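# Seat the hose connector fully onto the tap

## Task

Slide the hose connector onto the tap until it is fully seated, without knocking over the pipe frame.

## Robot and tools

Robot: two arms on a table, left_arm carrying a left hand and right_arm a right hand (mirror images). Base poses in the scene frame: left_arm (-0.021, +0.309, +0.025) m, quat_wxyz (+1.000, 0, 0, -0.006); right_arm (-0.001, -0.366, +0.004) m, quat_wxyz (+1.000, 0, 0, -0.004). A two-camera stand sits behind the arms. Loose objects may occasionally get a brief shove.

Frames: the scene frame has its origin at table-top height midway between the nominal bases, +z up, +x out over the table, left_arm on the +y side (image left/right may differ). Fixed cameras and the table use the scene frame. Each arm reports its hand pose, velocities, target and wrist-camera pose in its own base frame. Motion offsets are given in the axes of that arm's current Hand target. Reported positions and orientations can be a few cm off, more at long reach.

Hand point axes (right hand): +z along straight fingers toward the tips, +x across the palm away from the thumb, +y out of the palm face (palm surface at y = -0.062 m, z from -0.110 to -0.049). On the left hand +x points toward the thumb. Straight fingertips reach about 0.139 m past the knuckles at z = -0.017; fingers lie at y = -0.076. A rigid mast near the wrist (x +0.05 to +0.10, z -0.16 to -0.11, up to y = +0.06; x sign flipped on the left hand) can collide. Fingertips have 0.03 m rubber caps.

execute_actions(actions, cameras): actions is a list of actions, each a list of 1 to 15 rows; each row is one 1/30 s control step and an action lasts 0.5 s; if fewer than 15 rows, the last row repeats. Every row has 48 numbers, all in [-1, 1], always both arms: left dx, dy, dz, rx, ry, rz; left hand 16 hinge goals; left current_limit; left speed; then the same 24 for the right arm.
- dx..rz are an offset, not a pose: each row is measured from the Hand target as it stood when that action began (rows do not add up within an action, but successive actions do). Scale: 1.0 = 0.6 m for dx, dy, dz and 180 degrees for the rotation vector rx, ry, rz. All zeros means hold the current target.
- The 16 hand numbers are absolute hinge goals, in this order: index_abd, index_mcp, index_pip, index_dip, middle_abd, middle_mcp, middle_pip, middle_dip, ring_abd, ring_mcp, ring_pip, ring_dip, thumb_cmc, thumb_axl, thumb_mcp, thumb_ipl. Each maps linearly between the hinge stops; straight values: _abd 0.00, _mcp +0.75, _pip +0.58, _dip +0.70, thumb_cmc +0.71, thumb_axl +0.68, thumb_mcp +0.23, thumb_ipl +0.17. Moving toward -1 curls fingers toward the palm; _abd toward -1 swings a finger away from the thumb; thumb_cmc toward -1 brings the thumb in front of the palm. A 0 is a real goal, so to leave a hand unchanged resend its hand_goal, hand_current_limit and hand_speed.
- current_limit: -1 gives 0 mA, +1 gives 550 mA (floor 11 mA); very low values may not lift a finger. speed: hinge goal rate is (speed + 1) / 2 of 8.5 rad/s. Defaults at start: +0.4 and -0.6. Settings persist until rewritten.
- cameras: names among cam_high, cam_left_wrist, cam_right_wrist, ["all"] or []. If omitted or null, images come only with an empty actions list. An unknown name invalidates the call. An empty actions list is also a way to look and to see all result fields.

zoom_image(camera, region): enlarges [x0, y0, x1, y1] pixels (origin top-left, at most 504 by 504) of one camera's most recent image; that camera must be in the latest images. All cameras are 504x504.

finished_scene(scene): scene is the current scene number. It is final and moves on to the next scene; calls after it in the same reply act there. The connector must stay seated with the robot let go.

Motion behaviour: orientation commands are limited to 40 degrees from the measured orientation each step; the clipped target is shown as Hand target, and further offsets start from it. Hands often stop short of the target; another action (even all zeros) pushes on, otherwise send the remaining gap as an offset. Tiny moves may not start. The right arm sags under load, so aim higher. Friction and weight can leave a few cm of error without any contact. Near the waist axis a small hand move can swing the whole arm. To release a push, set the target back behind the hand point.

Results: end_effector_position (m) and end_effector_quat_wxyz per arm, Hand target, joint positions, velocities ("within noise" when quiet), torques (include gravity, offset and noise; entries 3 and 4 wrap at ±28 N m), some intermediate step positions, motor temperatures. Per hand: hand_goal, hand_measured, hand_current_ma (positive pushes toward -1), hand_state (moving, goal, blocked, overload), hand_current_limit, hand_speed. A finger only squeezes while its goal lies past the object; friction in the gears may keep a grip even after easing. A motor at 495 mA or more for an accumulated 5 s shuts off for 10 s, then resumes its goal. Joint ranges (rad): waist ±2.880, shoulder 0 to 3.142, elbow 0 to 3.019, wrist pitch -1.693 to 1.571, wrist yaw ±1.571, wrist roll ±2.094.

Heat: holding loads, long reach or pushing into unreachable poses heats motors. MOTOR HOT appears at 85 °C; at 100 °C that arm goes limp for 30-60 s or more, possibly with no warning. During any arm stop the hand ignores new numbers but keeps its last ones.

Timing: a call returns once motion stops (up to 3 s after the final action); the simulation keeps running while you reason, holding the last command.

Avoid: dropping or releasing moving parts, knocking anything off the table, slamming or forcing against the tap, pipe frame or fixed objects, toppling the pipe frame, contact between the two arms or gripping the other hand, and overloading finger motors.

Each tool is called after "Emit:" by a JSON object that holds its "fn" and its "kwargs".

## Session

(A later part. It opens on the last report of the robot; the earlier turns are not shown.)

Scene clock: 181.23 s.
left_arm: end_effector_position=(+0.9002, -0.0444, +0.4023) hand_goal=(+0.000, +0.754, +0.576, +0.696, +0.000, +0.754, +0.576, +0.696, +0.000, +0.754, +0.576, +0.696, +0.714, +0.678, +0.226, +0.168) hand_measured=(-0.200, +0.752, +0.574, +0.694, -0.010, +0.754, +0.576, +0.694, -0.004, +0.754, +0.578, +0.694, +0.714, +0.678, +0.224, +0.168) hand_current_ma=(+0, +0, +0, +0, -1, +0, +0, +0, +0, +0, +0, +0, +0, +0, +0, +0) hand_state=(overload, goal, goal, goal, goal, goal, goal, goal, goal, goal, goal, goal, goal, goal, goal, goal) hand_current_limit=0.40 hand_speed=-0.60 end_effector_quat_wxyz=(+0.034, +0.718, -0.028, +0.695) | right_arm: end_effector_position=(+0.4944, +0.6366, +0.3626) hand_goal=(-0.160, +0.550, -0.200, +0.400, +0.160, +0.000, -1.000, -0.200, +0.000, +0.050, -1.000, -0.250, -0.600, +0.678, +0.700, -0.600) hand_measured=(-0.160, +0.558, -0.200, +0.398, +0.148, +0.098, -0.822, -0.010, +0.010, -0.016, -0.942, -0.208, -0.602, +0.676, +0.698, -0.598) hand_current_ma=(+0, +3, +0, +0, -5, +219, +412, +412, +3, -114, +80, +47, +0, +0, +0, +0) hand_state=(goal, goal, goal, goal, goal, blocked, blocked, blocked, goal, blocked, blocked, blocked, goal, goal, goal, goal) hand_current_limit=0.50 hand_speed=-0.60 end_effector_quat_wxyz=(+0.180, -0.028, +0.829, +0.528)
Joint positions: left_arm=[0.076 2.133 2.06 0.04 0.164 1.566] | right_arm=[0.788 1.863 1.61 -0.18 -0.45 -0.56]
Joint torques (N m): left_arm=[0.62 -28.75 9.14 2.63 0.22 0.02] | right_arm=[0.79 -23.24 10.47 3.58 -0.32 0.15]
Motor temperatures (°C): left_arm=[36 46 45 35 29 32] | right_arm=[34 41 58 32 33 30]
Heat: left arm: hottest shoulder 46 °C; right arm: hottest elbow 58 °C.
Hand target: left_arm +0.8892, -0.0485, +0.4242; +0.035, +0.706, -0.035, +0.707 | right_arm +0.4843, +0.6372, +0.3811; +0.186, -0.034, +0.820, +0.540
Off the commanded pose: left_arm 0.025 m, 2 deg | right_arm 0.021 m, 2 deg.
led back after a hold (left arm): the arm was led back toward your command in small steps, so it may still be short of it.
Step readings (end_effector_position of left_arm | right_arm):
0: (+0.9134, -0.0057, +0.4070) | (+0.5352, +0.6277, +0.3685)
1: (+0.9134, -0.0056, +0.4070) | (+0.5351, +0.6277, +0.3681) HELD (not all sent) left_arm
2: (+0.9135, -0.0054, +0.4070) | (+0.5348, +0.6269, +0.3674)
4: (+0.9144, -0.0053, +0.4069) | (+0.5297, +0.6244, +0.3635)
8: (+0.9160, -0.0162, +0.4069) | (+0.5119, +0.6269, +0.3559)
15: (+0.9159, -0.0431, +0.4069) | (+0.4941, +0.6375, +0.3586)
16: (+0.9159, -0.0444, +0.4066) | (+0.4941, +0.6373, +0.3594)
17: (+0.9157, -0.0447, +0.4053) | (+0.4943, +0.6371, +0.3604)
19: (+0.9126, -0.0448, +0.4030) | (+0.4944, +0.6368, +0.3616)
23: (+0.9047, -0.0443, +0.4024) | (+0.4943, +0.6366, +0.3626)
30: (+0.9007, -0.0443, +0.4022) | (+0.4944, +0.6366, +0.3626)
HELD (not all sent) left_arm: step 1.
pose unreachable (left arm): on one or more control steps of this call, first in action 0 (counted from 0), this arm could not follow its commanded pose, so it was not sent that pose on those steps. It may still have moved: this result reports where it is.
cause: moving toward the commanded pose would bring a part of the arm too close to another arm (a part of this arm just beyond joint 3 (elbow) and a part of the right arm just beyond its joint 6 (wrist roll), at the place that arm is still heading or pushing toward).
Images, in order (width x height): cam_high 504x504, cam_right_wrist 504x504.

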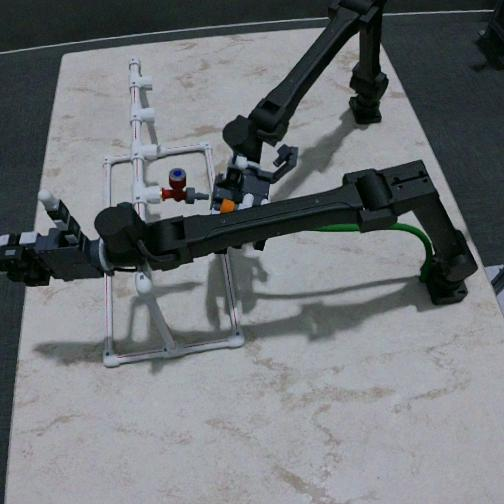

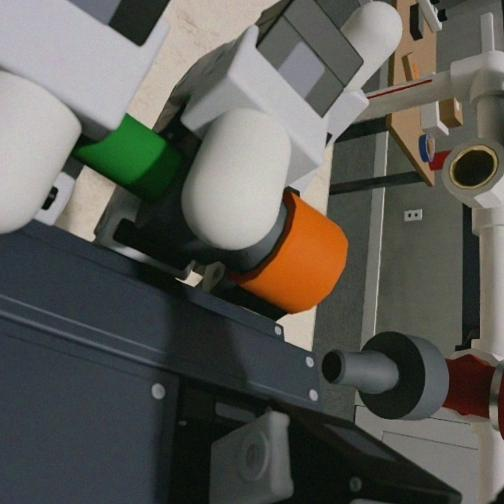

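Emit:
{"fn": "execute_actions", "kwargs": {"actions": [[[0,0,0.01,0,0,0, 0,0.754,0.576,0.696,0,0.754,0.576,0.696,0,0.754,0.576,0.696,0.714,0.678,0.226,0.168,0.4,-0.6, 0.0025,-0.019,-0.0315,-0.0095,0.0424,-0.01, -0.16,0.55,-0.2,0.4, 0.16,0,-1,-0.2, 0,0.05,-1,-0.25, -0.6,0.678,0.7,-0.6,0.5,-0.6]],[[0,0,0,0,0,0, 0,0.754,0.576,0.696,0,0.754,0.576,0.696,0,0.754,0.576,0.696,0.714,0.678,0.226,0.168,0.4,-0.6, 0.0025,-0.019,-0.0315,-0.0095,0.0424,-0.01, -0.16,0.55,-0.2,0.4, 0.16,0,-1,-0.2, 0,0.05,-1,-0.25, -0.6,0.678,0.7,-0.6,0.5,-0.6]]], "cameras": ["cam_high","cam_right_wrist"]}}

Emit:
{"fn": "zoom_image", "kwargs": {"camera": "cam_high", "region": [160, 150, 260, 250]}}

Emit:
{"fn": "zoom_image", "kwargs": {"camera": "cam_right_wrist", "region": [224, 170, 474, 420]}}

Scene clock: 188.10 s.
left_arm: end_effector_position=(+0.9002, -0.0444, +0.4023) hand_goal=(+0.000, +0.754, +0.576, +0.696, +0.000, +0.754, +0.576, +0.696, +0.000, +0.754, +0.576, +0.696, +0.714, +0.678, +0.226, +0.168) hand_measured=(-0.200, +0.752, +0.574, +0.694, -0.010, +0.754, +0.576, +0.694, -0.004, +0.754, +0.578, +0.694, +0.714, +0.678, +0.224, +0.168) hand_current_ma=(+0, +0, +0, +0, -1, +0, +0, +0, +0, +0, +0, +0, +0, +0, +0, +0) hand_state=(overload, goal, goal, goal, goal, goal, goal, goal, goal, goal, goal, goal, goal, goal, goal, goal) hand_current_limit=0.40 hand_speed=-0.60 end_effector_quat_wxyz=(+0.034, +0.718, -0.028, +0.695) | right_arm: end_effector_position=(+0.4838, +0.5875, +0.3495) hand_goal=(-0.160, +0.550, -0.200, +0.400, +0.160, +0.000, -1.000, -0.200, +0.000, +0.050, -1.000, -0.250, -0.600, +0.678, +0.700, -0.600) hand_measured=(-0.160, +0.558, -0.200, +0.398, +0.148, +0.096, -0.822, -0.010, +0.008, -0.016, -0.942, -0.208, -0.602, +0.676, +0.698, -0.598) hand_current_ma=(+0, +3, +0, +0, -5, +215, +412, +412, +3, -113, +82, +47, +0, +0, +0, +0) hand_state=(goal, goal, goal, goal, goal, blocked, blocked, blocked, goal, blocked, blocked, blocked, goal, goal, goal, goal) hand_current_limit=0.50 hand_speed=-0.60 end_effector_quat_wxyz=(+0.082, -0.123, +0.828, +0.542)
Joint positions: left_arm=[0.076 2.133 2.06 0.04 0.164 1.566] | right_arm=[0.681 1.858 1.609 -0.355 -0.79 -0.753]
Joint torques (N m): left_arm=[0.5 -27.28 11.33 2.29 0.16 0.02] | right_arm=[0.62 -21.07 14.06 1.7 -0.8 0.02]
Motor temperatures (°C): left_arm=[36 45 44 35 29 32] | right_arm=[34 42 56 32 33 29]
Heat: left arm: hottest shoulder 45 °C; right arm: hottest elbow 56 °C.
Hand target: left_arm +0.8951, -0.0491, +0.4243; +0.035, +0.706, -0.035, +0.707 | right_arm +0.4801, +0.5938, +0.3737; +0.091, -0.137, +0.819, +0.549
Off the commanded pose: left_arm 0.023 m, 2 deg | right_arm 0.025 m, 2 deg.
Step readings (end_effector_position of left_arm | right_arm):
0: (+0.9002, -0.0444, +0.4023) | (+0.4944, +0.6366, +0.3626)
1: (+0.9002, -0.0444, +0.4023) | (+0.4937, +0.6368, +0.3628)
2: (+0.9002, -0.0444, +0.4023) | (+0.4904, +0.6363, +0.3639)
4: (+0.9002, -0.0444, +0.4023) | (+0.4845, +0.6341, +0.3663)
8: (+0.9002, -0.0444, +0.4023) | (+0.4882, +0.6224, +0.3674)
15: (+0.9002, -0.0444, +0.4023) | (+0.4948, +0.6132, +0.3641)
16: (+0.9002, -0.0444, +0.4023) | (+0.4934, +0.6133, +0.3640)
17: (+0.9002, -0.0444, +0.4023) | (+0.4887, +0.6126, +0.3642)
19: (+0.9002, -0.0444, +0.4023) | (+0.4806, +0.6095, +0.3631)
23: (+0.9002, -0.0444, +0.4023) | (+0.4784, +0.6000, +0.3572)
30: (+0.9002, -0.0444, +0.4023) | (+0.4858, +0.5878, +0.3507)
Images, in order (width x height): cam_high 504x504, cam_right_wrist 504x504.

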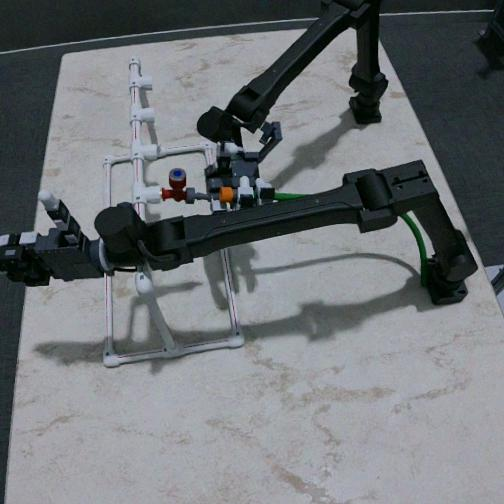

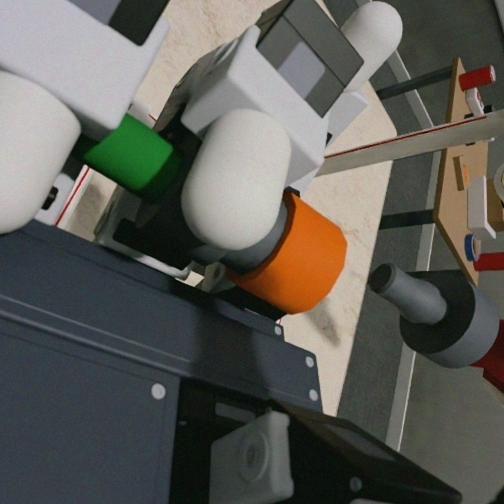

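Scaled by 5.040 from the camera's 504x504 image, which has a finer 720x720 frame.

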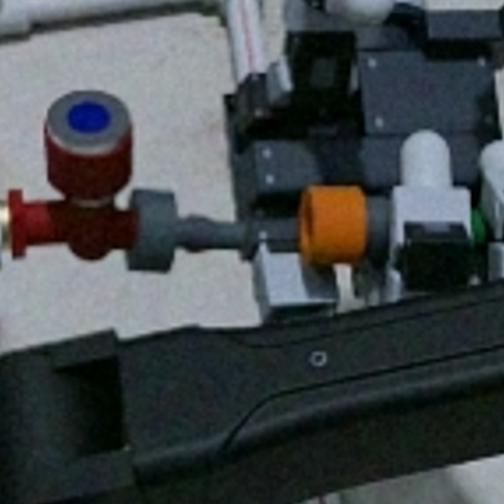

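Scaled by 2.016 from the camera's 504x504 image, which has a finer 720x720 frame.

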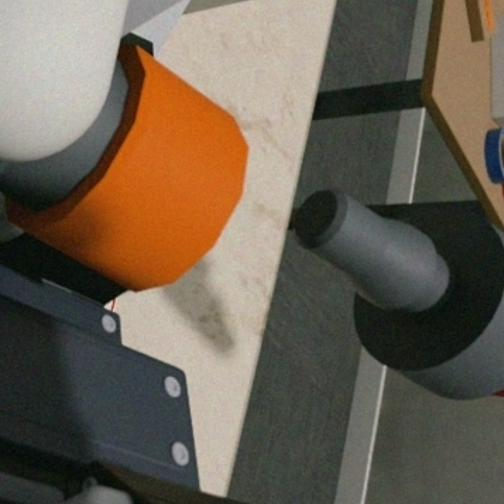

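Emit:
{"fn": "execute_actions", "kwargs": {"actions": [[[0,0,0,0,0,0, 0,0.754,0.576,0.696,0,0.754,0.576,0.696,0,0.754,0.576,0.696,0.714,0.678,0.226,0.168,0.4,-0.6, -0.0167,0.0062,0.0128,0.001,0,-0.02, -0.16,0.55,-0.2,0.4, 0.16,0,-1,-0.2, 0,0.05,-1,-0.25, -0.6,0.678,0.7,-0.6,0.5,-0.6]]], "cameras": ["cam_high","cam_right_wrist"]}}

Emit:
{"fn": "zoom_image", "kwargs": {"camera": "cam_high", "region": [170, 160, 250, 240]}}

Emit:
{"fn": "zoom_image", "kwargs": {"camera": "cam_right_wrist", "region": [224, 170, 474, 420]}}

Scene clock: 191.13 s.
left_arm: end_effector_position=(+0.9002, -0.0444, +0.4023) hand_goal=(+0.000, +0.754, +0.576, +0.696, +0.000, +0.754, +0.576, +0.696, +0.000, +0.754, +0.576, +0.696, +0.714, +0.678, +0.226, +0.168) hand_measured=(-0.200, +0.752, +0.574, +0.694, -0.010, +0.754, +0.576, +0.694, -0.004, +0.754, +0.578, +0.694, +0.714, +0.678, +0.224, +0.168) hand_current_ma=(+0, +0, +0, +0, -1, +0, +0, +0, +0, +0, +0, +0, +0, +0, +0, +0) hand_state=(overload, goal, goal, goal, goal, goal, goal, goal, goal, goal, goal, goal, goal, goal, goal, goal) hand_current_limit=0.40 hand_speed=-0.60 end_effector_quat_wxyz=(+0.034, +0.718, -0.028, +0.695) | right_arm: end_effector_position=(+0.4849, +0.5930, +0.3628) hand_goal=(-0.160, +0.550, -0.200, +0.400, +0.160, +0.000, -1.000, -0.200, +0.000, +0.050, -1.000, -0.250, -0.600, +0.678, +0.700, -0.600) hand_measured=(-0.160, +0.558, -0.200, +0.398, +0.148, +0.094, -0.822, -0.010, +0.008, -0.016, -0.942, -0.208, -0.602, +0.676, +0.698, -0.598) hand_current_ma=(+0, +3, +0, +0, -4, +210, +413, +412, +3, -113, +82, +47, +0, +0, +0, +0) hand_state=(goal, goal, goal, goal, goal, blocked, blocked, blocked, goal, blocked, blocked, blocked, goal, goal, goal, goal) hand_current_limit=0.50 hand_speed=-0.60 end_effector_quat_wxyz=(+0.102, -0.151, +0.822, +0.540)
Joint positions: left_arm=[0.076 2.133 2.06 0.04 0.164 1.566] | right_arm=[0.681 1.873 1.666 -0.392 -0.79 -0.821]
Joint torques (N m): left_arm=[0.5 -27.28 11.33 2.3 0.16 0.02] | right_arm=[0.56 -19.02 15.6 1.76 -0.75 0.05]
Motor temperatures (°C): left_arm=[36 45 44 35 29 32] | right_arm=[34 43 57 32 33 29]
Heat: left arm: hottest shoulder 45 °C; right arm: hottest elbow 57 °C.
Hand target: left_arm +0.8951, -0.0491, +0.4243; +0.035, +0.706, -0.035, +0.707 | right_arm +0.4884, +0.6035, +0.3768; +0.108, -0.163, +0.816, +0.545
Off the commanded pose: left_arm 0.023 m, 2 deg | right_arm 0.018 m, 2 deg.
Step readings (end_effector_position of left_arm | right_arm):
0: (+0.9002, -0.0444, +0.4023) | (+0.4837, +0.5875, +0.3495)
1: (+0.9002, -0.0444, +0.4023) | (+0.4836, +0.5875, +0.3495)
2: (+0.9002, -0.0444, +0.4023) | (+0.4833, +0.5875, +0.3497)
4: (+0.9002, -0.0444, +0.4023) | (+0.4828, +0.5879, +0.3510)
8: (+0.9002, -0.0444, +0.4023) | (+0.4837, +0.5902, +0.3607)
15: (+0.9002, -0.0444, +0.4023) | (+0.4839, +0.5917, +0.3703)
Images, in order (width x height): cam_high 504x504, cam_right_wrist 504x504.

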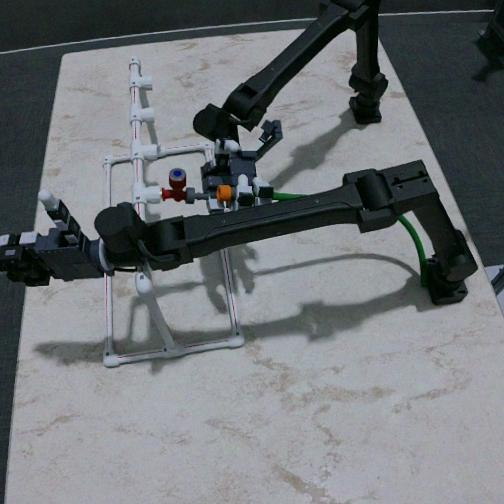

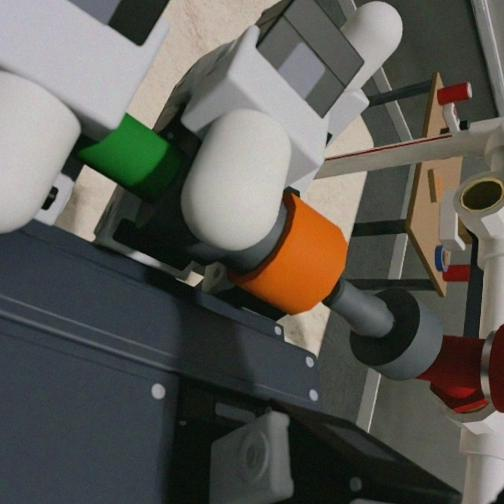

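Scaled by 6.300 from the camera's 504x504 image, which has a finer 720x720 frame.

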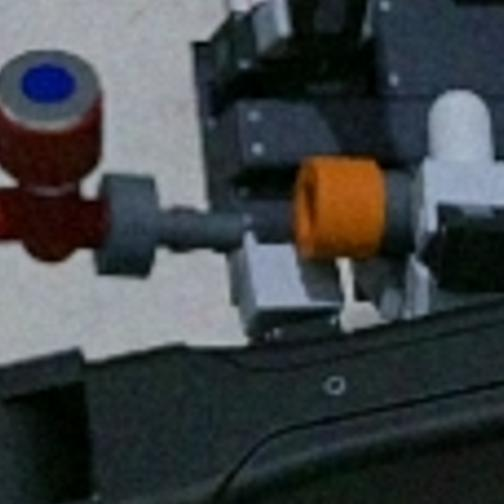

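Scaled by 2.016 from the camera's 504x504 image, which has a finer 720x720 frame.

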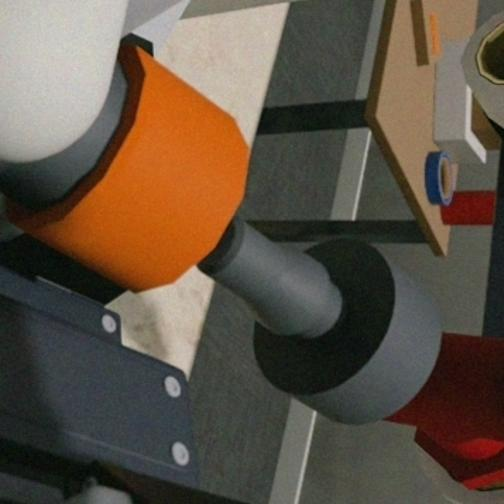

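Emit:
{"fn": "execute_actions", "kwargs": {"actions": [[[0,0,0,0,0,0, 0,0.754,0.576,0.696,0,0.754,0.576,0.696,0,0.754,0.576,0.696,0.714,0.678,0.226,0.168,0.4,-0.6, -0.002,-0.03,0.021,0,0,0, -0.16,0.55,-0.2,0.4, 0.16,0,-1,-0.2, 0,0.05,-1,-0.25, -0.6,0.678,0.7,-0.6,0.5,-0.6]]], "cameras": ["cam_high","cam_right_wrist"]}}

Emit:
{"fn": "zoom_image", "kwargs": {"camera": "cam_high", "region": [170, 160, 250, 240]}}

Emit:
{"fn": "zoom_image", "kwargs": {"camera": "cam_right_wrist", "region": [224, 170, 474, 420]}}

Scene clock: 193.20 s.
left_arm: end_effector_position=(+0.9002, -0.0444, +0.4023) hand_goal=(+0.000, +0.754, +0.576, +0.696, +0.000, +0.754, +0.576, +0.696, +0.000, +0.754, +0.576, +0.696, +0.714, +0.678, +0.226, +0.168) hand_measured=(-0.200, +0.752, +0.574, +0.694, -0.010, +0.754, +0.576, +0.694, -0.004, +0.754, +0.578, +0.694, +0.714, +0.678, +0.224, +0.168) hand_current_ma=(+0, +0, +0, +0, -1, +0, +0, +0, +0, +0, +0, +0, +0, +0, +0, +0) hand_state=(overload, goal, goal, goal, goal, goal, goal, goal, goal, goal, goal, goal, goal, goal, goal, goal) hand_current_limit=0.40 hand_speed=-0.60 end_effector_quat_wxyz=(+0.034, +0.718, -0.028, +0.695) | right_arm: end_effector_position=(+0.4923, +0.5991, +0.3353) hand_goal=(-0.160, +0.550, -0.200, +0.400, +0.160, +0.000, -1.000, -0.200, +0.000, +0.050, -1.000, -0.250, -0.600, +0.678, +0.700, -0.600) hand_measured=(-0.160, +0.558, -0.200, +0.398, +0.148, +0.094, -0.822, -0.010, +0.008, -0.016, -0.942, -0.208, -0.602, +0.676, +0.698, -0.598) hand_current_ma=(+0, +3, +0, +0, -4, +210, +412, +413, +3, -113, +82, +47, +0, +0, +0, +0) hand_state=(goal, goal, goal, goal, goal, blocked, blocked, blocked, goal, blocked, blocked, blocked, goal, goal, goal, goal) hand_current_limit=0.50 hand_speed=-0.60 end_effector_quat_wxyz=(+0.089, -0.145, +0.829, +0.532)
Joint positions: left_arm=[0.076 2.133 2.06 0.04 0.164 1.566] | right_arm=[0.681 1.915 1.672 -0.392 -0.791 -0.822]
Joint torques (N m): left_arm=[0.5 -27.28 11.33 2.32 0.17 0.02] | right_arm=[0.38 -20.07 15.16 2.95 -0.8 0.01]
Motor temperatures (°C): left_arm=[36 45 44 35 29 32] | right_arm=[34 43 57 32 33 29]
Heat: left arm: hottest shoulder 45 °C; right arm: hottest elbow 57 °C.
Hand target: left_arm +0.8951, -0.0491, +0.4243; +0.035, +0.706, -0.035, +0.707 | right_arm +0.4964, +0.6089, +0.3571; +0.108, -0.162, +0.816, +0.545
Off the commanded pose: left_arm 0.023 m, 2 deg | right_arm 0.024 m, 4 deg.
Step readings (end_effector_position of left_arm | right_arm):
0: (+0.9002, -0.0444, +0.4023) | (+0.4849, +0.5930, +0.3628)
1: (+0.9002, -0.0444, +0.4023) | (+0.4849, +0.5930, +0.3628)
2: (+0.9002, -0.0444, +0.4023) | (+0.4851, +0.5932, +0.3624)
4: (+0.9002, -0.0444, +0.4023) | (+0.4861, +0.5941, +0.3603)
8: (+0.9002, -0.0444, +0.4023) | (+0.4891, +0.5966, +0.3495)
15: (+0.9002, -0.0444, +0.4023) | (+0.4923, +0.5991, +0.3352)
Images, in order (width x height): cam_high 504x504, cam_right_wrist 504x504.

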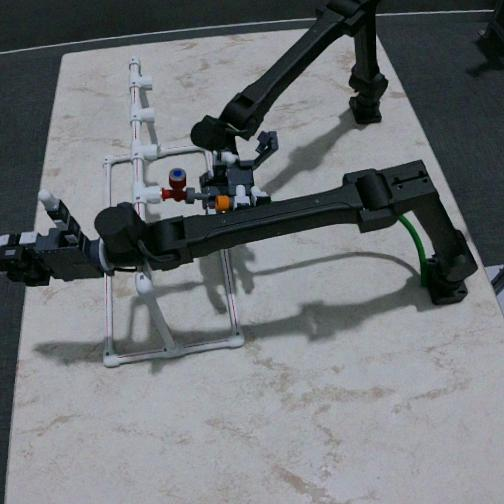

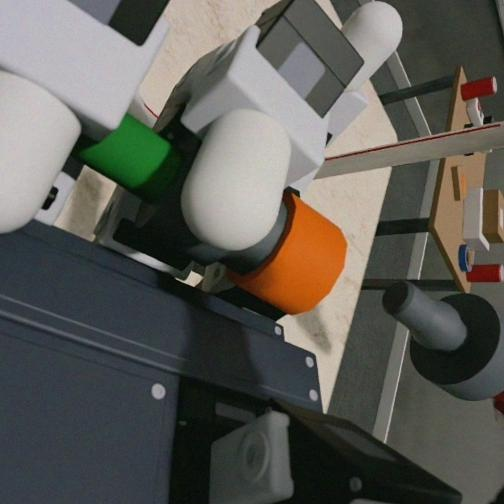

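Scaled by 6.300 from the camera's 504x504 image, which has a finer 720x720 frame.

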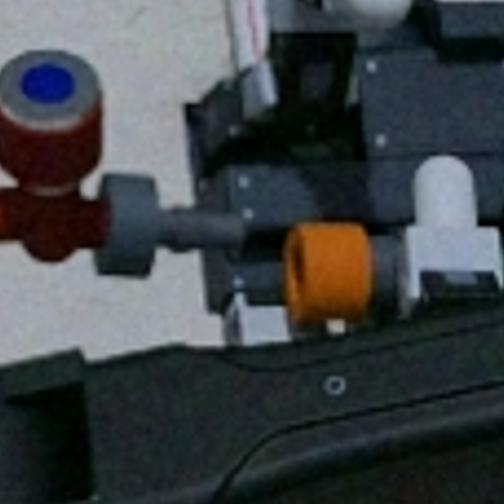

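Scaled by 2.016 from the camera's 504x504 image, which has a finer 720x720 frame.

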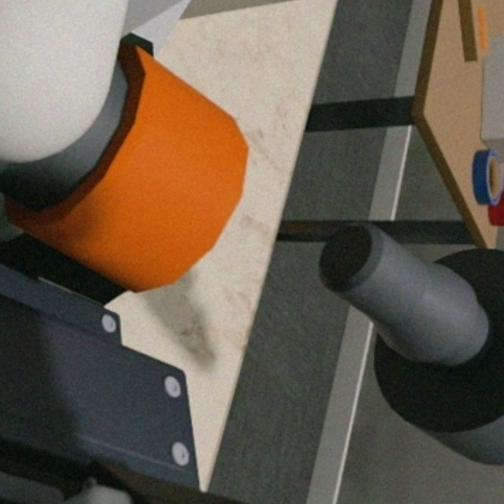

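Emit:
{"fn": "execute_actions", "kwargs": {"actions": [[[0,0,0,0,0,0, 0,0.754,0.576,0.696,0,0.754,0.576,0.696,0,0.754,0.576,0.696,0.714,0.678,0.226,0.168,0.4,-0.6, -0.0092,0.0237,-0.0128,0,0,0, -0.16,0.55,-0.2,0.4, 0.16,0,-1,-0.2, 0,0.05,-1,-0.25, -0.6,0.678,0.7,-0.6,0.5,-0.6]]], "cameras": ["cam_high","cam_right_wrist"]}}

Emit:
{"fn": "zoom_image", "kwargs": {"camera": "cam_high", "region": [170, 160, 250, 240]}}

Emit:
{"fn": "zoom_image", "kwargs": {"camera": "cam_right_wrist", "region": [224, 170, 474, 420]}}

Scene clock: 194.53 s.
left_arm: end_effector_position=(+0.9002, -0.0444, +0.4023) hand_goal=(+0.000, +0.754, +0.576, +0.696, +0.000, +0.754, +0.576, +0.696, +0.000, +0.754, +0.576, +0.696, +0.714, +0.678, +0.226, +0.168) hand_measured=(-0.200, +0.752, +0.574, +0.694, -0.010, +0.754, +0.576, +0.694, -0.004, +0.754, +0.578, +0.694, +0.714, +0.678, +0.224, +0.168) hand_current_ma=(+0, +0, +0, +0, -1, +0, +0, +0, +0, +0, +0, +0, +0, +0, +0, +0) hand_state=(overload, goal, goal, goal, goal, goal, goal, goal, goal, goal, goal, goal, goal, goal, goal, goal) hand_current_limit=0.40 hand_speed=-0.60 end_effector_quat_wxyz=(+0.034, +0.718, -0.028, +0.695) | right_arm: end_effector_position=(+0.4940, +0.6007, +0.3462) hand_goal=(-0.160, +0.550, -0.200, +0.400, +0.160, +0.000, -1.000, -0.200, +0.000, +0.050, -1.000, -0.250, -0.600, +0.678, +0.700, -0.600) hand_measured=(-0.160, +0.558, -0.200, +0.398, +0.148, +0.094, -0.822, -0.010, +0.008, -0.016, -0.942, -0.208, -0.602, +0.676, +0.698, -0.598) hand_current_ma=(+0, +3, +0, +0, -4, +210, +412, +412, +3, -113, +82, +47, +0, +0, +0, +0) hand_state=(goal, goal, goal, goal, goal, blocked, blocked, blocked, goal, blocked, blocked, blocked, goal, goal, goal, goal) hand_current_limit=0.50 hand_speed=-0.60 end_effector_quat_wxyz=(+0.095, -0.149, +0.826, +0.536)
Joint positions: left_arm=[0.076 2.133 2.06 0.04 0.164 1.566] | right_arm=[0.681 1.915 1.694 -0.399 -0.791 -0.823]
Joint torques (N m): left_arm=[0.56 -27.28 11.32 2.32 0.16 0.02] | right_arm=[0.21 -21.19 15.6 1.78 -0.8 0.02]
Motor temperatures (°C): left_arm=[36 45 44 35 29 32] | right_arm=[34 43 57 32 33 29]
Heat: left arm: hottest shoulder 45 °C; right arm: hottest elbow 57 °C.
Hand target: left_arm +0.8951, -0.0491, +0.4243; +0.035, +0.706, -0.035, +0.707 | right_arm +0.4961, +0.6077, +0.3742; +0.108, -0.163, +0.816, +0.545
Off the commanded pose: left_arm 0.023 m, 2 deg | right_arm 0.029 m, 3 deg.
Step readings (end_effector_position of left_arm | right_arm):
0: (+0.9002, -0.0444, +0.4023) | (+0.4923, +0.5991, +0.3353)
1: (+0.9002, -0.0444, +0.4023) | (+0.4923, +0.5991, +0.3353)
2: (+0.9002, -0.0444, +0.4023) | (+0.4923, +0.5992, +0.3355)
4: (+0.9002, -0.0444, +0.4023) | (+0.4925, +0.5993, +0.3365)
8: (+0.9002, -0.0444, +0.4023) | (+0.4934, +0.6001, +0.3420)
15: (+0.9002, -0.0444, +0.4023) | (+0.4941, +0.6007, +0.3466)
Images, in order (width x height): cam_high 504x504, cam_right_wrist 504x504.

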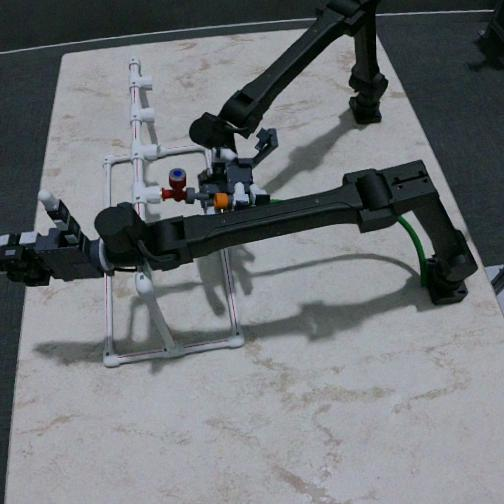

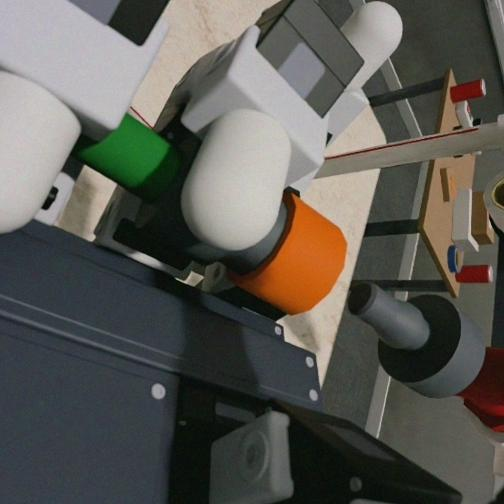

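Scaled by 6.300 from the camera's 504x504 image, which has a finer 720x720 frame.

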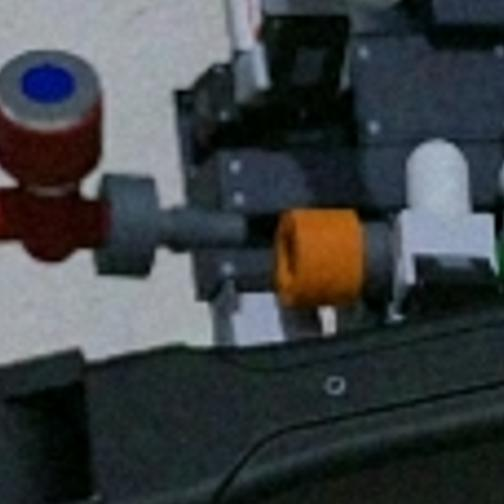

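Scaled by 2.016 from the camera's 504x504 image, which has a finer 720x720 frame.

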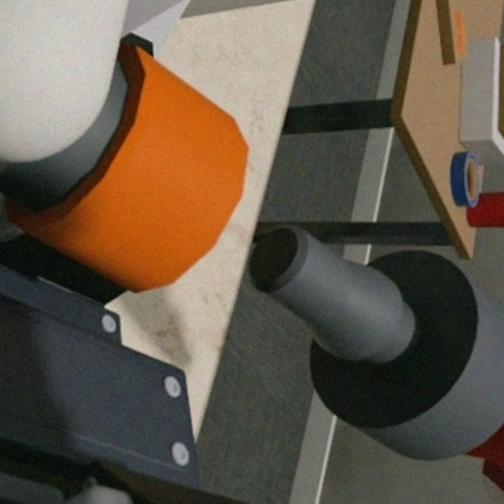

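Emit:
{"fn": "execute_actions", "kwargs": {"actions": [[[0,0,0,0,0,0, 0,0.754,0.576,0.696,0,0.754,0.576,0.696,0,0.754,0.576,0.696,0.714,0.678,0.226,0.168,0.4,-0.6, -0.014,0.010,-0.0117,0,0,0, -0.16,0.55,-0.2,0.4, 0.16,0,-1,-0.2, 0,0.05,-1,-0.25, -0.6,0.678,0.7,-0.6,0.5,-0.6]]], "cameras": ["cam_high","cam_right_wrist"]}}

Emit:
{"fn": "zoom_image", "kwargs": {"camera": "cam_high", "region": [170, 160, 250, 240]}}

Emit:
{"fn": "zoom_image", "kwargs": {"camera": "cam_right_wrist", "region": [224, 170, 474, 420]}}

Scene clock: 195.97 s.
left_arm: end_effector_position=(+0.9002, -0.0444, +0.4023) hand_goal=(+0.000, +0.754, +0.576, +0.696, +0.000, +0.754, +0.576, +0.696, +0.000, +0.754, +0.576, +0.696, +0.714, +0.678, +0.226, +0.168) hand_measured=(-0.200, +0.752, +0.574, +0.694, -0.010, +0.754, +0.576, +0.694, -0.004, +0.754, +0.578, +0.694, +0.714, +0.678, +0.224, +0.168) hand_current_ma=(+0, +0, +0, +0, -1, +0, +0, +0, +0, +0, +0, +0, +0, +0, +0, +0) hand_state=(overload, goal, goal, goal, goal, goal, goal, goal, goal, goal, goal, goal, goal, goal, goal, goal) hand_current_limit=0.40 hand_speed=-0.60 end_effector_quat_wxyz=(+0.034, +0.718, -0.028, +0.695) | right_arm: end_effector_position=(+0.4956, +0.6007, +0.3580) hand_goal=(-0.160, +0.550, -0.200, +0.400, +0.160, +0.000, -1.000, -0.200, +0.000, +0.050, -1.000, -0.250, -0.600, +0.678, +0.700, -0.600) hand_measured=(-0.160, +0.558, -0.200, +0.398, +0.148, +0.094, -0.822, -0.010, +0.008, -0.016, -0.942, -0.208, -0.602, +0.676, +0.698, -0.598) hand_current_ma=(+0, +3, +0, +0, -4, +210, +412, +413, +3, -113, +82, +47, +0, +0, +0, +0) hand_state=(goal, goal, goal, goal, goal, blocked, blocked, blocked, goal, blocked, blocked, blocked, goal, goal, goal, goal) hand_current_limit=0.50 hand_speed=-0.60 end_effector_quat_wxyz=(+0.094, -0.152, +0.825, +0.536)
Joint positions: left_arm=[0.076 2.133 2.06 0.04 0.164 1.566] | right_arm=[0.678 1.915 1.726 -0.434 -0.798 -0.831]
Joint torques (N m): left_arm=[0.5 -27.28 11.33 2.3 0.16 0.02] | right_arm=[-0.09 -21.25 15.73 1.72 -0.82 0.05]
Motor temperatures (°C): left_arm=[36 45 44 35 29 32] | right_arm=[34 42 57 32 33 29]
Heat: left arm: hottest shoulder 45 °C; right arm: hottest elbow 57 °C.
Hand target: left_arm +0.8951, -0.0491, +0.4243; +0.035, +0.706, -0.035, +0.707 | right_arm +0.5016, +0.6045, +0.3850; +0.108, -0.163, +0.816, +0.545
Off the commanded pose: left_arm 0.023 m, 2 deg | right_arm 0.028 m, 3 deg.
Step readings (end_effector_position of left_arm | right_arm):
0: (+0.9002, -0.0444, +0.4023) | (+0.4940, +0.6007, +0.3462)
1: (+0.9002, -0.0444, +0.4023) | (+0.4940, +0.6007, +0.3462)
2: (+0.9002, -0.0444, +0.4023) | (+0.4938, +0.6007, +0.3465)
4: (+0.9002, -0.0444, +0.4023) | (+0.4935, +0.6008, +0.3476)
8: (+0.9002, -0.0444, +0.4023) | (+0.4941, +0.6014, +0.3537)
15: (+0.9002, -0.0444, +0.4023) | (+0.4956, +0.6010, +0.3584)
Images, in order (width x height): cam_high 504x504, cam_right_wrist 504x504.

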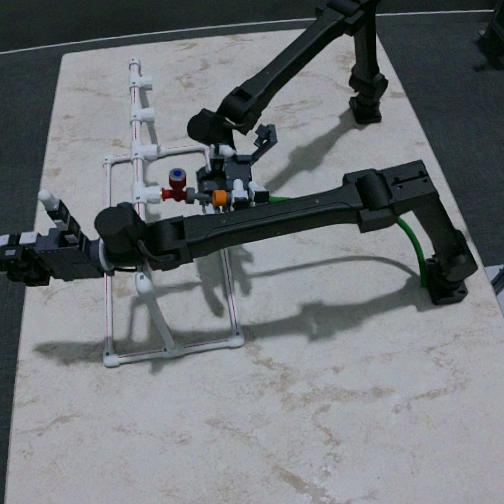

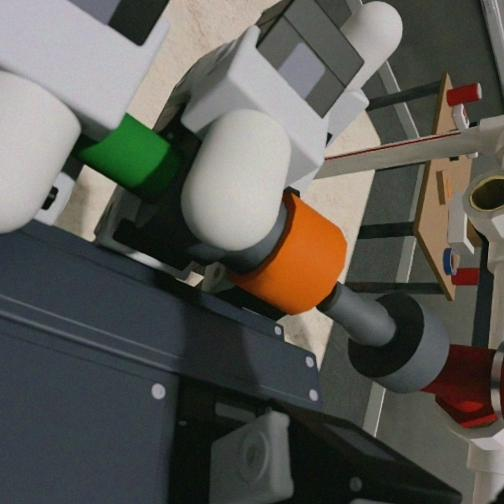

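Scaled by 6.300 from the camera's 504x504 image, which has a finer 720x720 frame.

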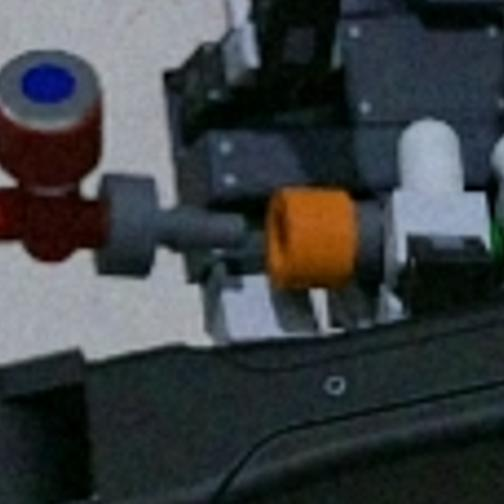

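Scaled by 2.016 from the camera's 504x504 image, which has a finer 720x720 frame.

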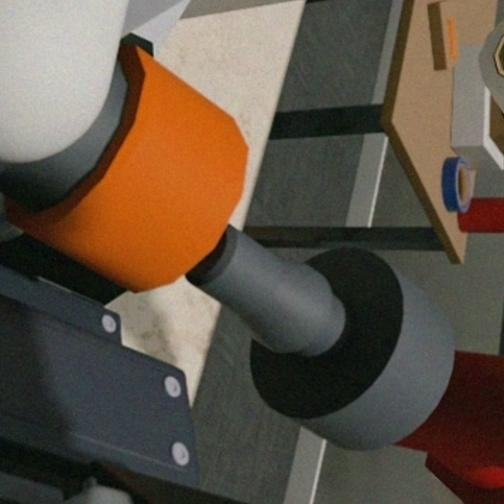

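Emit:
{"fn": "execute_actions", "kwargs": {"actions": [[[0,0,0,0,0,0, 0,0.754,0.576,0.696,0,0.754,0.576,0.696,0,0.754,0.576,0.696,0.714,0.678,0.226,0.168,0.4,-0.6, -0.004,-0.0142,0,0,0,0, -0.16,0.55,-0.2,0.4, 0.16,0,-1,-0.2, 0,0.05,-1,-0.25, -0.6,0.678,0.7,-0.6,0.5,-0.6]]], "cameras": ["cam_high","cam_right_wrist"]}}

Emit:
{"fn": "zoom_image", "kwargs": {"camera": "cam_high", "region": [170, 160, 250, 240]}}

Emit:
{"fn": "zoom_image", "kwargs": {"camera": "cam_right_wrist", "region": [224, 170, 474, 420]}}

Scene clock: 197.60 s.
left_arm: end_effector_position=(+0.9002, -0.0444, +0.4023) hand_goal=(+0.000, +0.754, +0.576, +0.696, +0.000, +0.754, +0.576, +0.696, +0.000, +0.754, +0.576, +0.696, +0.714, +0.678, +0.226, +0.168) hand_measured=(-0.200, +0.752, +0.574, +0.694, -0.010, +0.754, +0.576, +0.694, -0.004, +0.754, +0.578, +0.694, +0.714, +0.678, +0.224, +0.168) hand_current_ma=(+0, +0, +0, +0, -1, +0, +0, +0, +0, +0, +0, +0, +0, +0, +0, +0) hand_state=(overload, goal, goal, goal, goal, goal, goal, goal, goal, goal, goal, goal, goal, goal, goal, goal) hand_current_limit=0.40 hand_speed=-0.60 end_effector_quat_wxyz=(+0.034, +0.718, -0.028, +0.695) | right_arm: end_effector_position=(+0.4996, +0.5959, +0.3585) hand_goal=(-0.160, +0.550, -0.200, +0.400, +0.160, +0.000, -1.000, -0.200, +0.000, +0.050, -1.000, -0.250, -0.600, +0.678, +0.700, -0.600) hand_measured=(-0.160, +0.558, -0.200, +0.398, +0.150, +0.094, -0.822, -0.010, +0.008, -0.016, -0.942, -0.208, -0.602, +0.676, +0.698, -0.598) hand_current_ma=(+0, +3, +0, +0, -4, +208, +413, +412, +3, -113, +82, +47, +0, +0, +0, +0) hand_state=(goal, goal, goal, goal, goal, blocked, blocked, blocked, goal, blocked, blocked, blocked, goal, goal, goal, goal) hand_current_limit=0.50 hand_speed=-0.60 end_effector_quat_wxyz=(+0.096, -0.153, +0.824, +0.537)
Joint positions: left_arm=[0.076 2.133 2.06 0.04 0.164 1.566] | right_arm=[0.668 1.915 1.726 -0.434 -0.805 -0.839]
Joint torques (N m): left_arm=[0.5 -27.28 11.34 2.29 0.16 0.02] | right_arm=[-0.03 -20.07 15.79 1.91 -0.83 0.02]
Motor temperatures (°C): left_arm=[36 44 44 35 29 32] | right_arm=[34 42 57 32 34 29]
Heat: left arm: hottest shoulder 44 °C; right arm: hottest elbow 57 °C.
Hand target: left_arm +0.8951, -0.0491, +0.4243; +0.035, +0.706, -0.035, +0.707 | right_arm +0.5071, +0.6019, +0.3786; +0.108, -0.163, +0.816, +0.545
Off the commanded pose: left_arm 0.023 m, 2 deg | right_arm 0.022 m, 2 deg.
Step readings (end_effector_position of left_arm | right_arm):
0: (+0.9002, -0.0444, +0.4023) | (+0.4956, +0.6007, +0.3580)
1: (+0.9002, -0.0444, +0.4023) | (+0.4955, +0.6007, +0.3580)
2: (+0.9002, -0.0444, +0.4023) | (+0.4953, +0.6007, +0.3581)
4: (+0.9002, -0.0444, +0.4023) | (+0.4954, +0.6001, +0.3584)
8: (+0.9002, -0.0444, +0.4023) | (+0.4972, +0.5982, +0.3585)
15: (+0.9002, -0.0444, +0.4023) | (+0.4997, +0.5959, +0.3585)
Images, in order (width x height): cam_high 504x504, cam_right_wrist 504x504.

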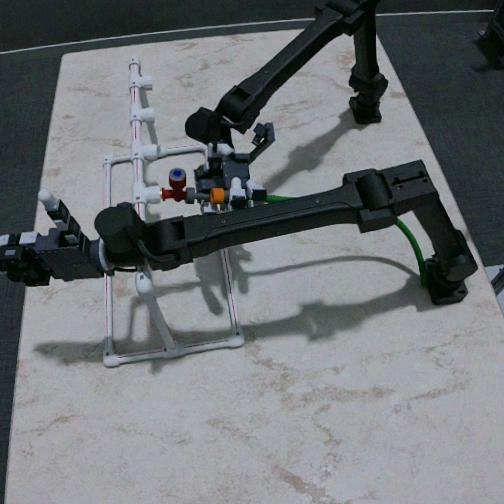

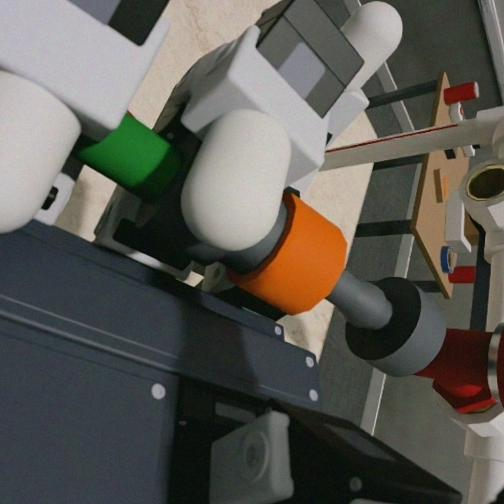

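Scaled by 6.300 from the camera's 504x504 image, which has a finer 720x720 frame.

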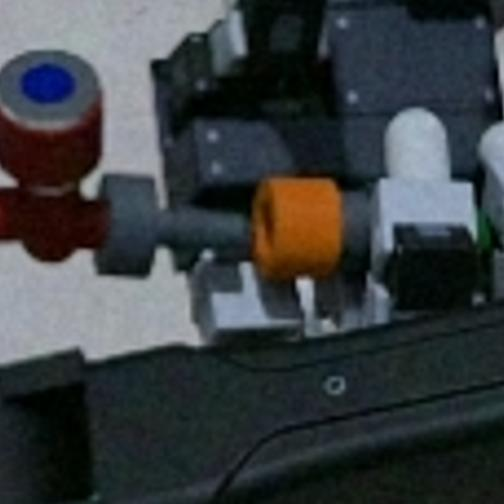

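Scaled by 2.016 from the camera's 504x504 image, which has a finer 720x720 frame.

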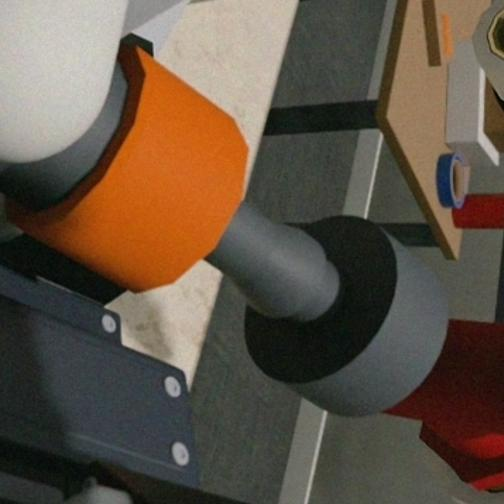

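Emit:
{"fn": "execute_actions", "kwargs": {"actions": [[[0,0,0,0,0,0, 0,0.754,0.576,0.696,0,0.754,0.576,0.696,0,0.754,0.576,0.696,0.714,0.678,0.226,0.168,0.4,-0.6, -0.0127,-0.012,0.0053,0,0,0, -0.16,0.55,-0.2,0.4, 0.16,0,-1,-0.2, 0,0.05,-1,-0.25, -0.6,0.678,0.7,-0.6,0.5,-0.6]]], "cameras": ["cam_high","cam_right_wrist"]}}

Emit:
{"fn": "zoom_image", "kwargs": {"camera": "cam_high", "region": [170, 160, 250, 240]}}

Emit:
{"fn": "zoom_image", "kwargs": {"camera": "cam_right_wrist", "region": [224, 170, 474, 420]}}

Scene clock: 199.13 s.
left_arm: end_effector_position=(+0.9002, -0.0444, +0.4023) hand_goal=(+0.000, +0.754, +0.576, +0.696, +0.000, +0.754, +0.576, +0.696, +0.000, +0.754, +0.576, +0.696, +0.714, +0.678, +0.226, +0.168) hand_measured=(-0.200, +0.752, +0.574, +0.694, -0.010, +0.754, +0.576, +0.694, -0.004, +0.754, +0.578, +0.694, +0.714, +0.678, +0.224, +0.168) hand_current_ma=(+0, +0, +0, +0, -1, +0, +0, +0, +0, +0, +0, +0, +0, +0, +0, +0) hand_state=(overload, goal, goal, goal, goal, goal, goal, goal, goal, goal, goal, goal, goal, goal, goal, goal) hand_current_limit=0.40 hand_speed=-0.60 end_effector_quat_wxyz=(+0.034, +0.718, -0.028, +0.695) | right_arm: end_effector_position=(+0.5075, +0.5975, +0.3585) hand_goal=(-0.160, +0.550, -0.200, +0.400, +0.160, +0.000, -1.000, -0.200, +0.000, +0.050, -1.000, -0.250, -0.600, +0.678, +0.700, -0.600) hand_measured=(-0.160, +0.558, -0.200, +0.398, +0.150, +0.094, -0.822, -0.010, +0.008, -0.016, -0.942, -0.208, -0.602, +0.676, +0.698, -0.598) hand_current_ma=(+0, +3, +0, +0, -4, +206, +412, +413, +3, -113, +82, +47, +0, +0, +0, +0) hand_state=(goal, goal, goal, goal, goal, blocked, blocked, blocked, goal, blocked, blocked, blocked, goal, goal, goal, goal) hand_current_limit=0.50 hand_speed=-0.60 end_effector_quat_wxyz=(+0.100, -0.155, +0.822, +0.539)
Joint positions: left_arm=[0.076 2.133 2.06 0.04 0.164 1.566] | right_arm=[0.663 1.936 1.753 -0.434 -0.811 -0.845]
Joint torques (N m): left_arm=[0.5 -27.28 11.33 2.3 0.16 0.02] | right_arm=[-0.15 -19.9 15.88 1.66 -0.87 0.02]
Motor temperatures (°C): left_arm=[36 44 44 35 29 32] | right_arm=[34 42 57 32 34 29]
Heat: left arm: hottest shoulder 44 °C; right arm: hottest elbow 57 °C.
Hand target: left_arm +0.8951, -0.0491, +0.4243; +0.035, +0.706, -0.035, +0.707 | right_arm +0.5168, +0.6035, +0.3738; +0.108, -0.163, +0.816, +0.545
Off the commanded pose: left_arm 0.023 m, 2 deg | right_arm 0.019 m, 2 deg.
Step readings (end_effector_position of left_arm | right_arm):
0: (+0.9002, -0.0444, +0.4023) | (+0.4996, +0.5959, +0.3585)
1: (+0.9002, -0.0444, +0.4023) | (+0.4995, +0.5959, +0.3586)
2: (+0.9002, -0.0444, +0.4023) | (+0.4995, +0.5960, +0.3590)
4: (+0.9002, -0.0444, +0.4023) | (+0.5004, +0.5967, +0.3604)
8: (+0.9002, -0.0444, +0.4023) | (+0.5040, +0.5979, +0.3624)
15: (+0.9002, -0.0444, +0.4023) | (+0.5073, +0.5973, +0.3597)
Images, in order (width x height): cam_high 504x504, cam_right_wrist 504x504.

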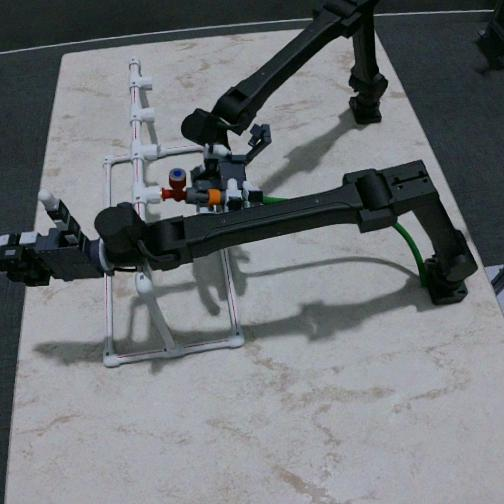

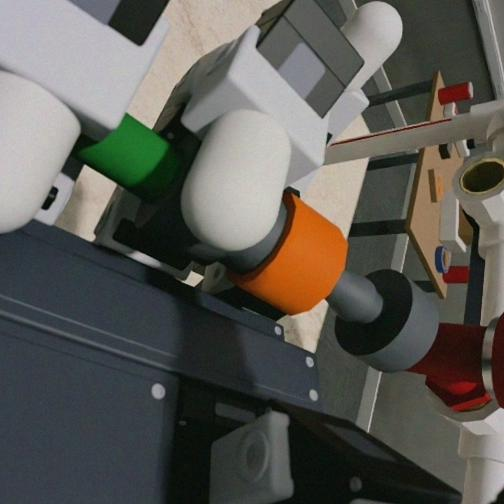

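Scaled by 6.300 from the camera's 504x504 image, which has a finer 720x720 frame.

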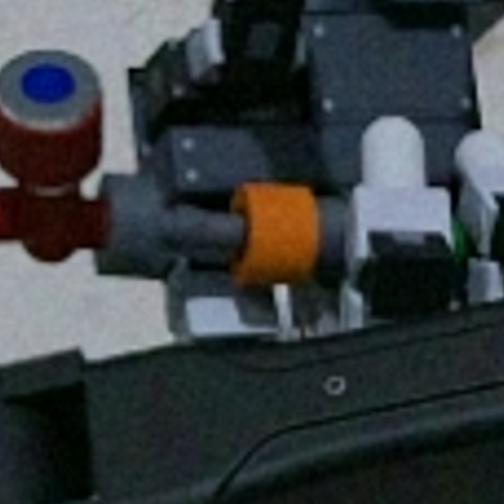

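Scaled by 2.016 from the camera's 504x504 image, which has a finer 720x720 frame.

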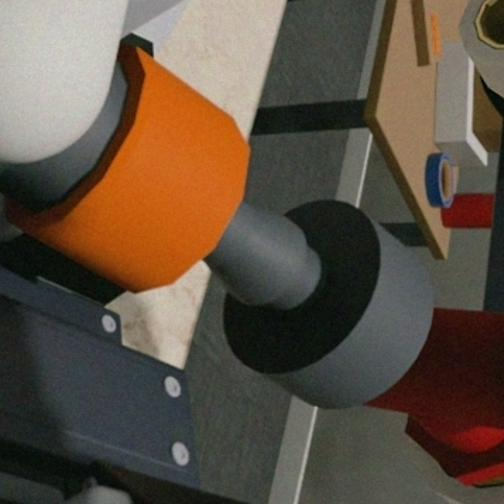

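Emit:
{"fn": "execute_actions", "kwargs": {"actions": [], "cameras": ["all"]}}

Emit:
{"fn": "zoom_image", "kwargs": {"camera": "cam_high", "region": [170, 160, 250, 240]}}

Emit:
{"fn": "zoom_image", "kwargs": {"camera": "cam_right_wrist", "region": [224, 170, 474, 420]}}

Scene clock: 201.10 s.
left_arm: end_effector_position=(+0.9002, -0.0444, +0.4023) hand_goal=(+0.000, +0.754, +0.576, +0.696, +0.000, +0.754, +0.576, +0.696, +0.000, +0.754, +0.576, +0.696, +0.714, +0.678, +0.226, +0.168) hand_measured=(-0.200, +0.752, +0.574, +0.694, -0.010, +0.754, +0.576, +0.694, -0.004, +0.754, +0.578, +0.694, +0.714, +0.678, +0.224, +0.168) hand_current_ma=(+0, +0, +0, +0, -1, +0, +0, +0, +0, +0, +0, +0, +0, +0, +0, +0) hand_state=(overload, goal, goal, goal, goal, goal, goal, goal, goal, goal, goal, goal, goal, goal, goal, goal) hand_current_limit=0.40 hand_speed=-0.60 end_effector_quat_wxyz=(+0.034, +0.718, -0.028, +0.695) | right_arm: end_effector_position=(+0.5075, +0.5975, +0.3585) hand_goal=(-0.160, +0.550, -0.200, +0.400, +0.160, +0.000, -1.000, -0.200, +0.000, +0.050, -1.000, -0.250, -0.600, +0.678, +0.700, -0.600) hand_measured=(-0.160, +0.558, -0.200, +0.398, +0.150, +0.094, -0.822, -0.010, +0.008, -0.016, -0.942, -0.208, -0.602, +0.676, +0.698, -0.598) hand_current_ma=(+0, +3, +0, +0, -4, +206, +413, +413, +3, -113, +82, +47, +0, +0, +0, +0) hand_state=(goal, goal, goal, goal, goal, blocked, blocked, blocked, goal, blocked, blocked, blocked, goal, goal, goal, goal) hand_current_limit=0.50 hand_speed=-0.60 end_effector_quat_wxyz=(+0.100, -0.155, +0.822, +0.539)
Joint positions: left_arm=[0.076 2.133 2.06 0.04 0.164 1.566] | right_arm=[0.663 1.936 1.753 -0.434 -0.811 -0.845]
Joint velocities: within noise
Joint torques (N m): left_arm=[0.5 -27.28 11.32 2.29 0.16 0.02] | right_arm=[-0.21 -19.9 15.99 1.63 -0.83 0.04]
Motor temperatures (°C): left_arm=[36 44 44 35 29 32] | right_arm=[34 43 57 32 34 29]
Heat: left arm: hottest shoulder 44 °C; right arm: hottest elbow 57 °C.
Hand target: left_arm +0.8951, -0.0491, +0.4243; +0.035, +0.706, -0.035, +0.707 | right_arm +0.5168, +0.6035, +0.3738; +0.108, -0.163, +0.816, +0.545
Off the commanded pose: left_arm 0.023 m, 2 deg | right_arm 0.019 m, 2 deg.

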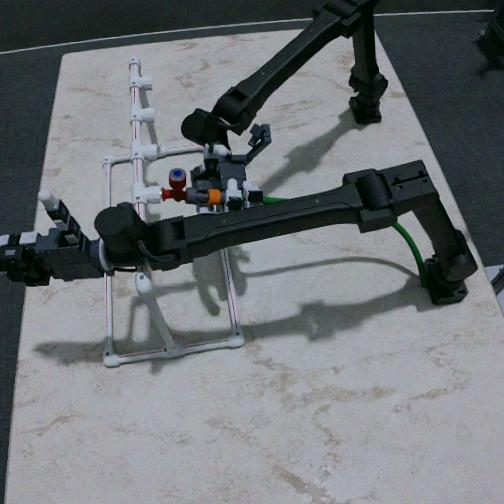

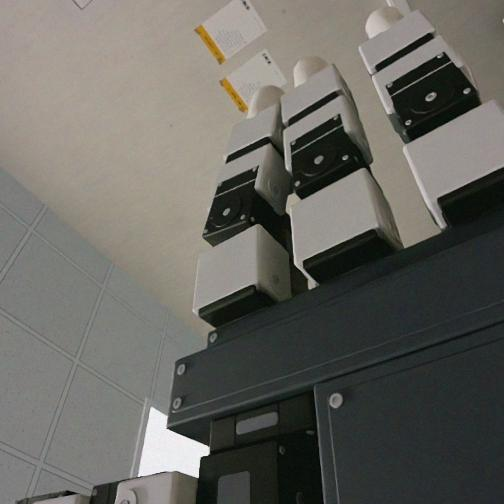

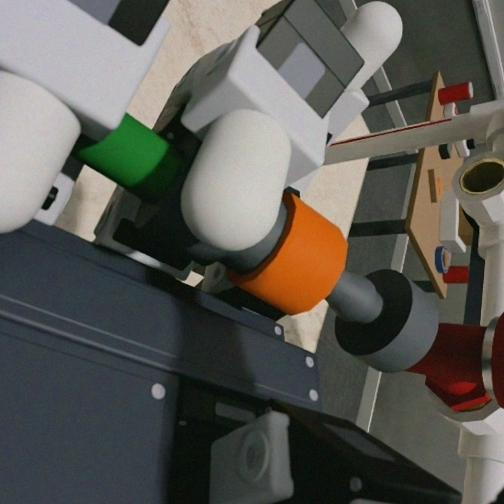

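Scaled by 6.300 from the camera's 504x504 image, which has a finer 720x720 frame.

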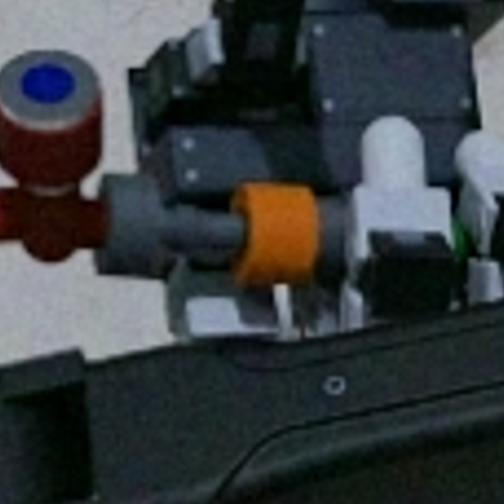

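Scaled by 2.016 from the camera's 504x504 image, which has a finer 720x720 frame.

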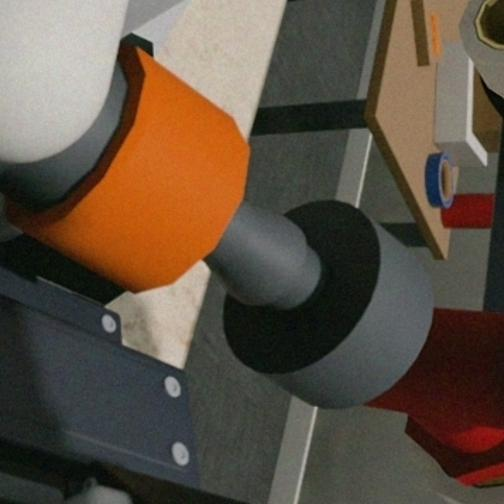

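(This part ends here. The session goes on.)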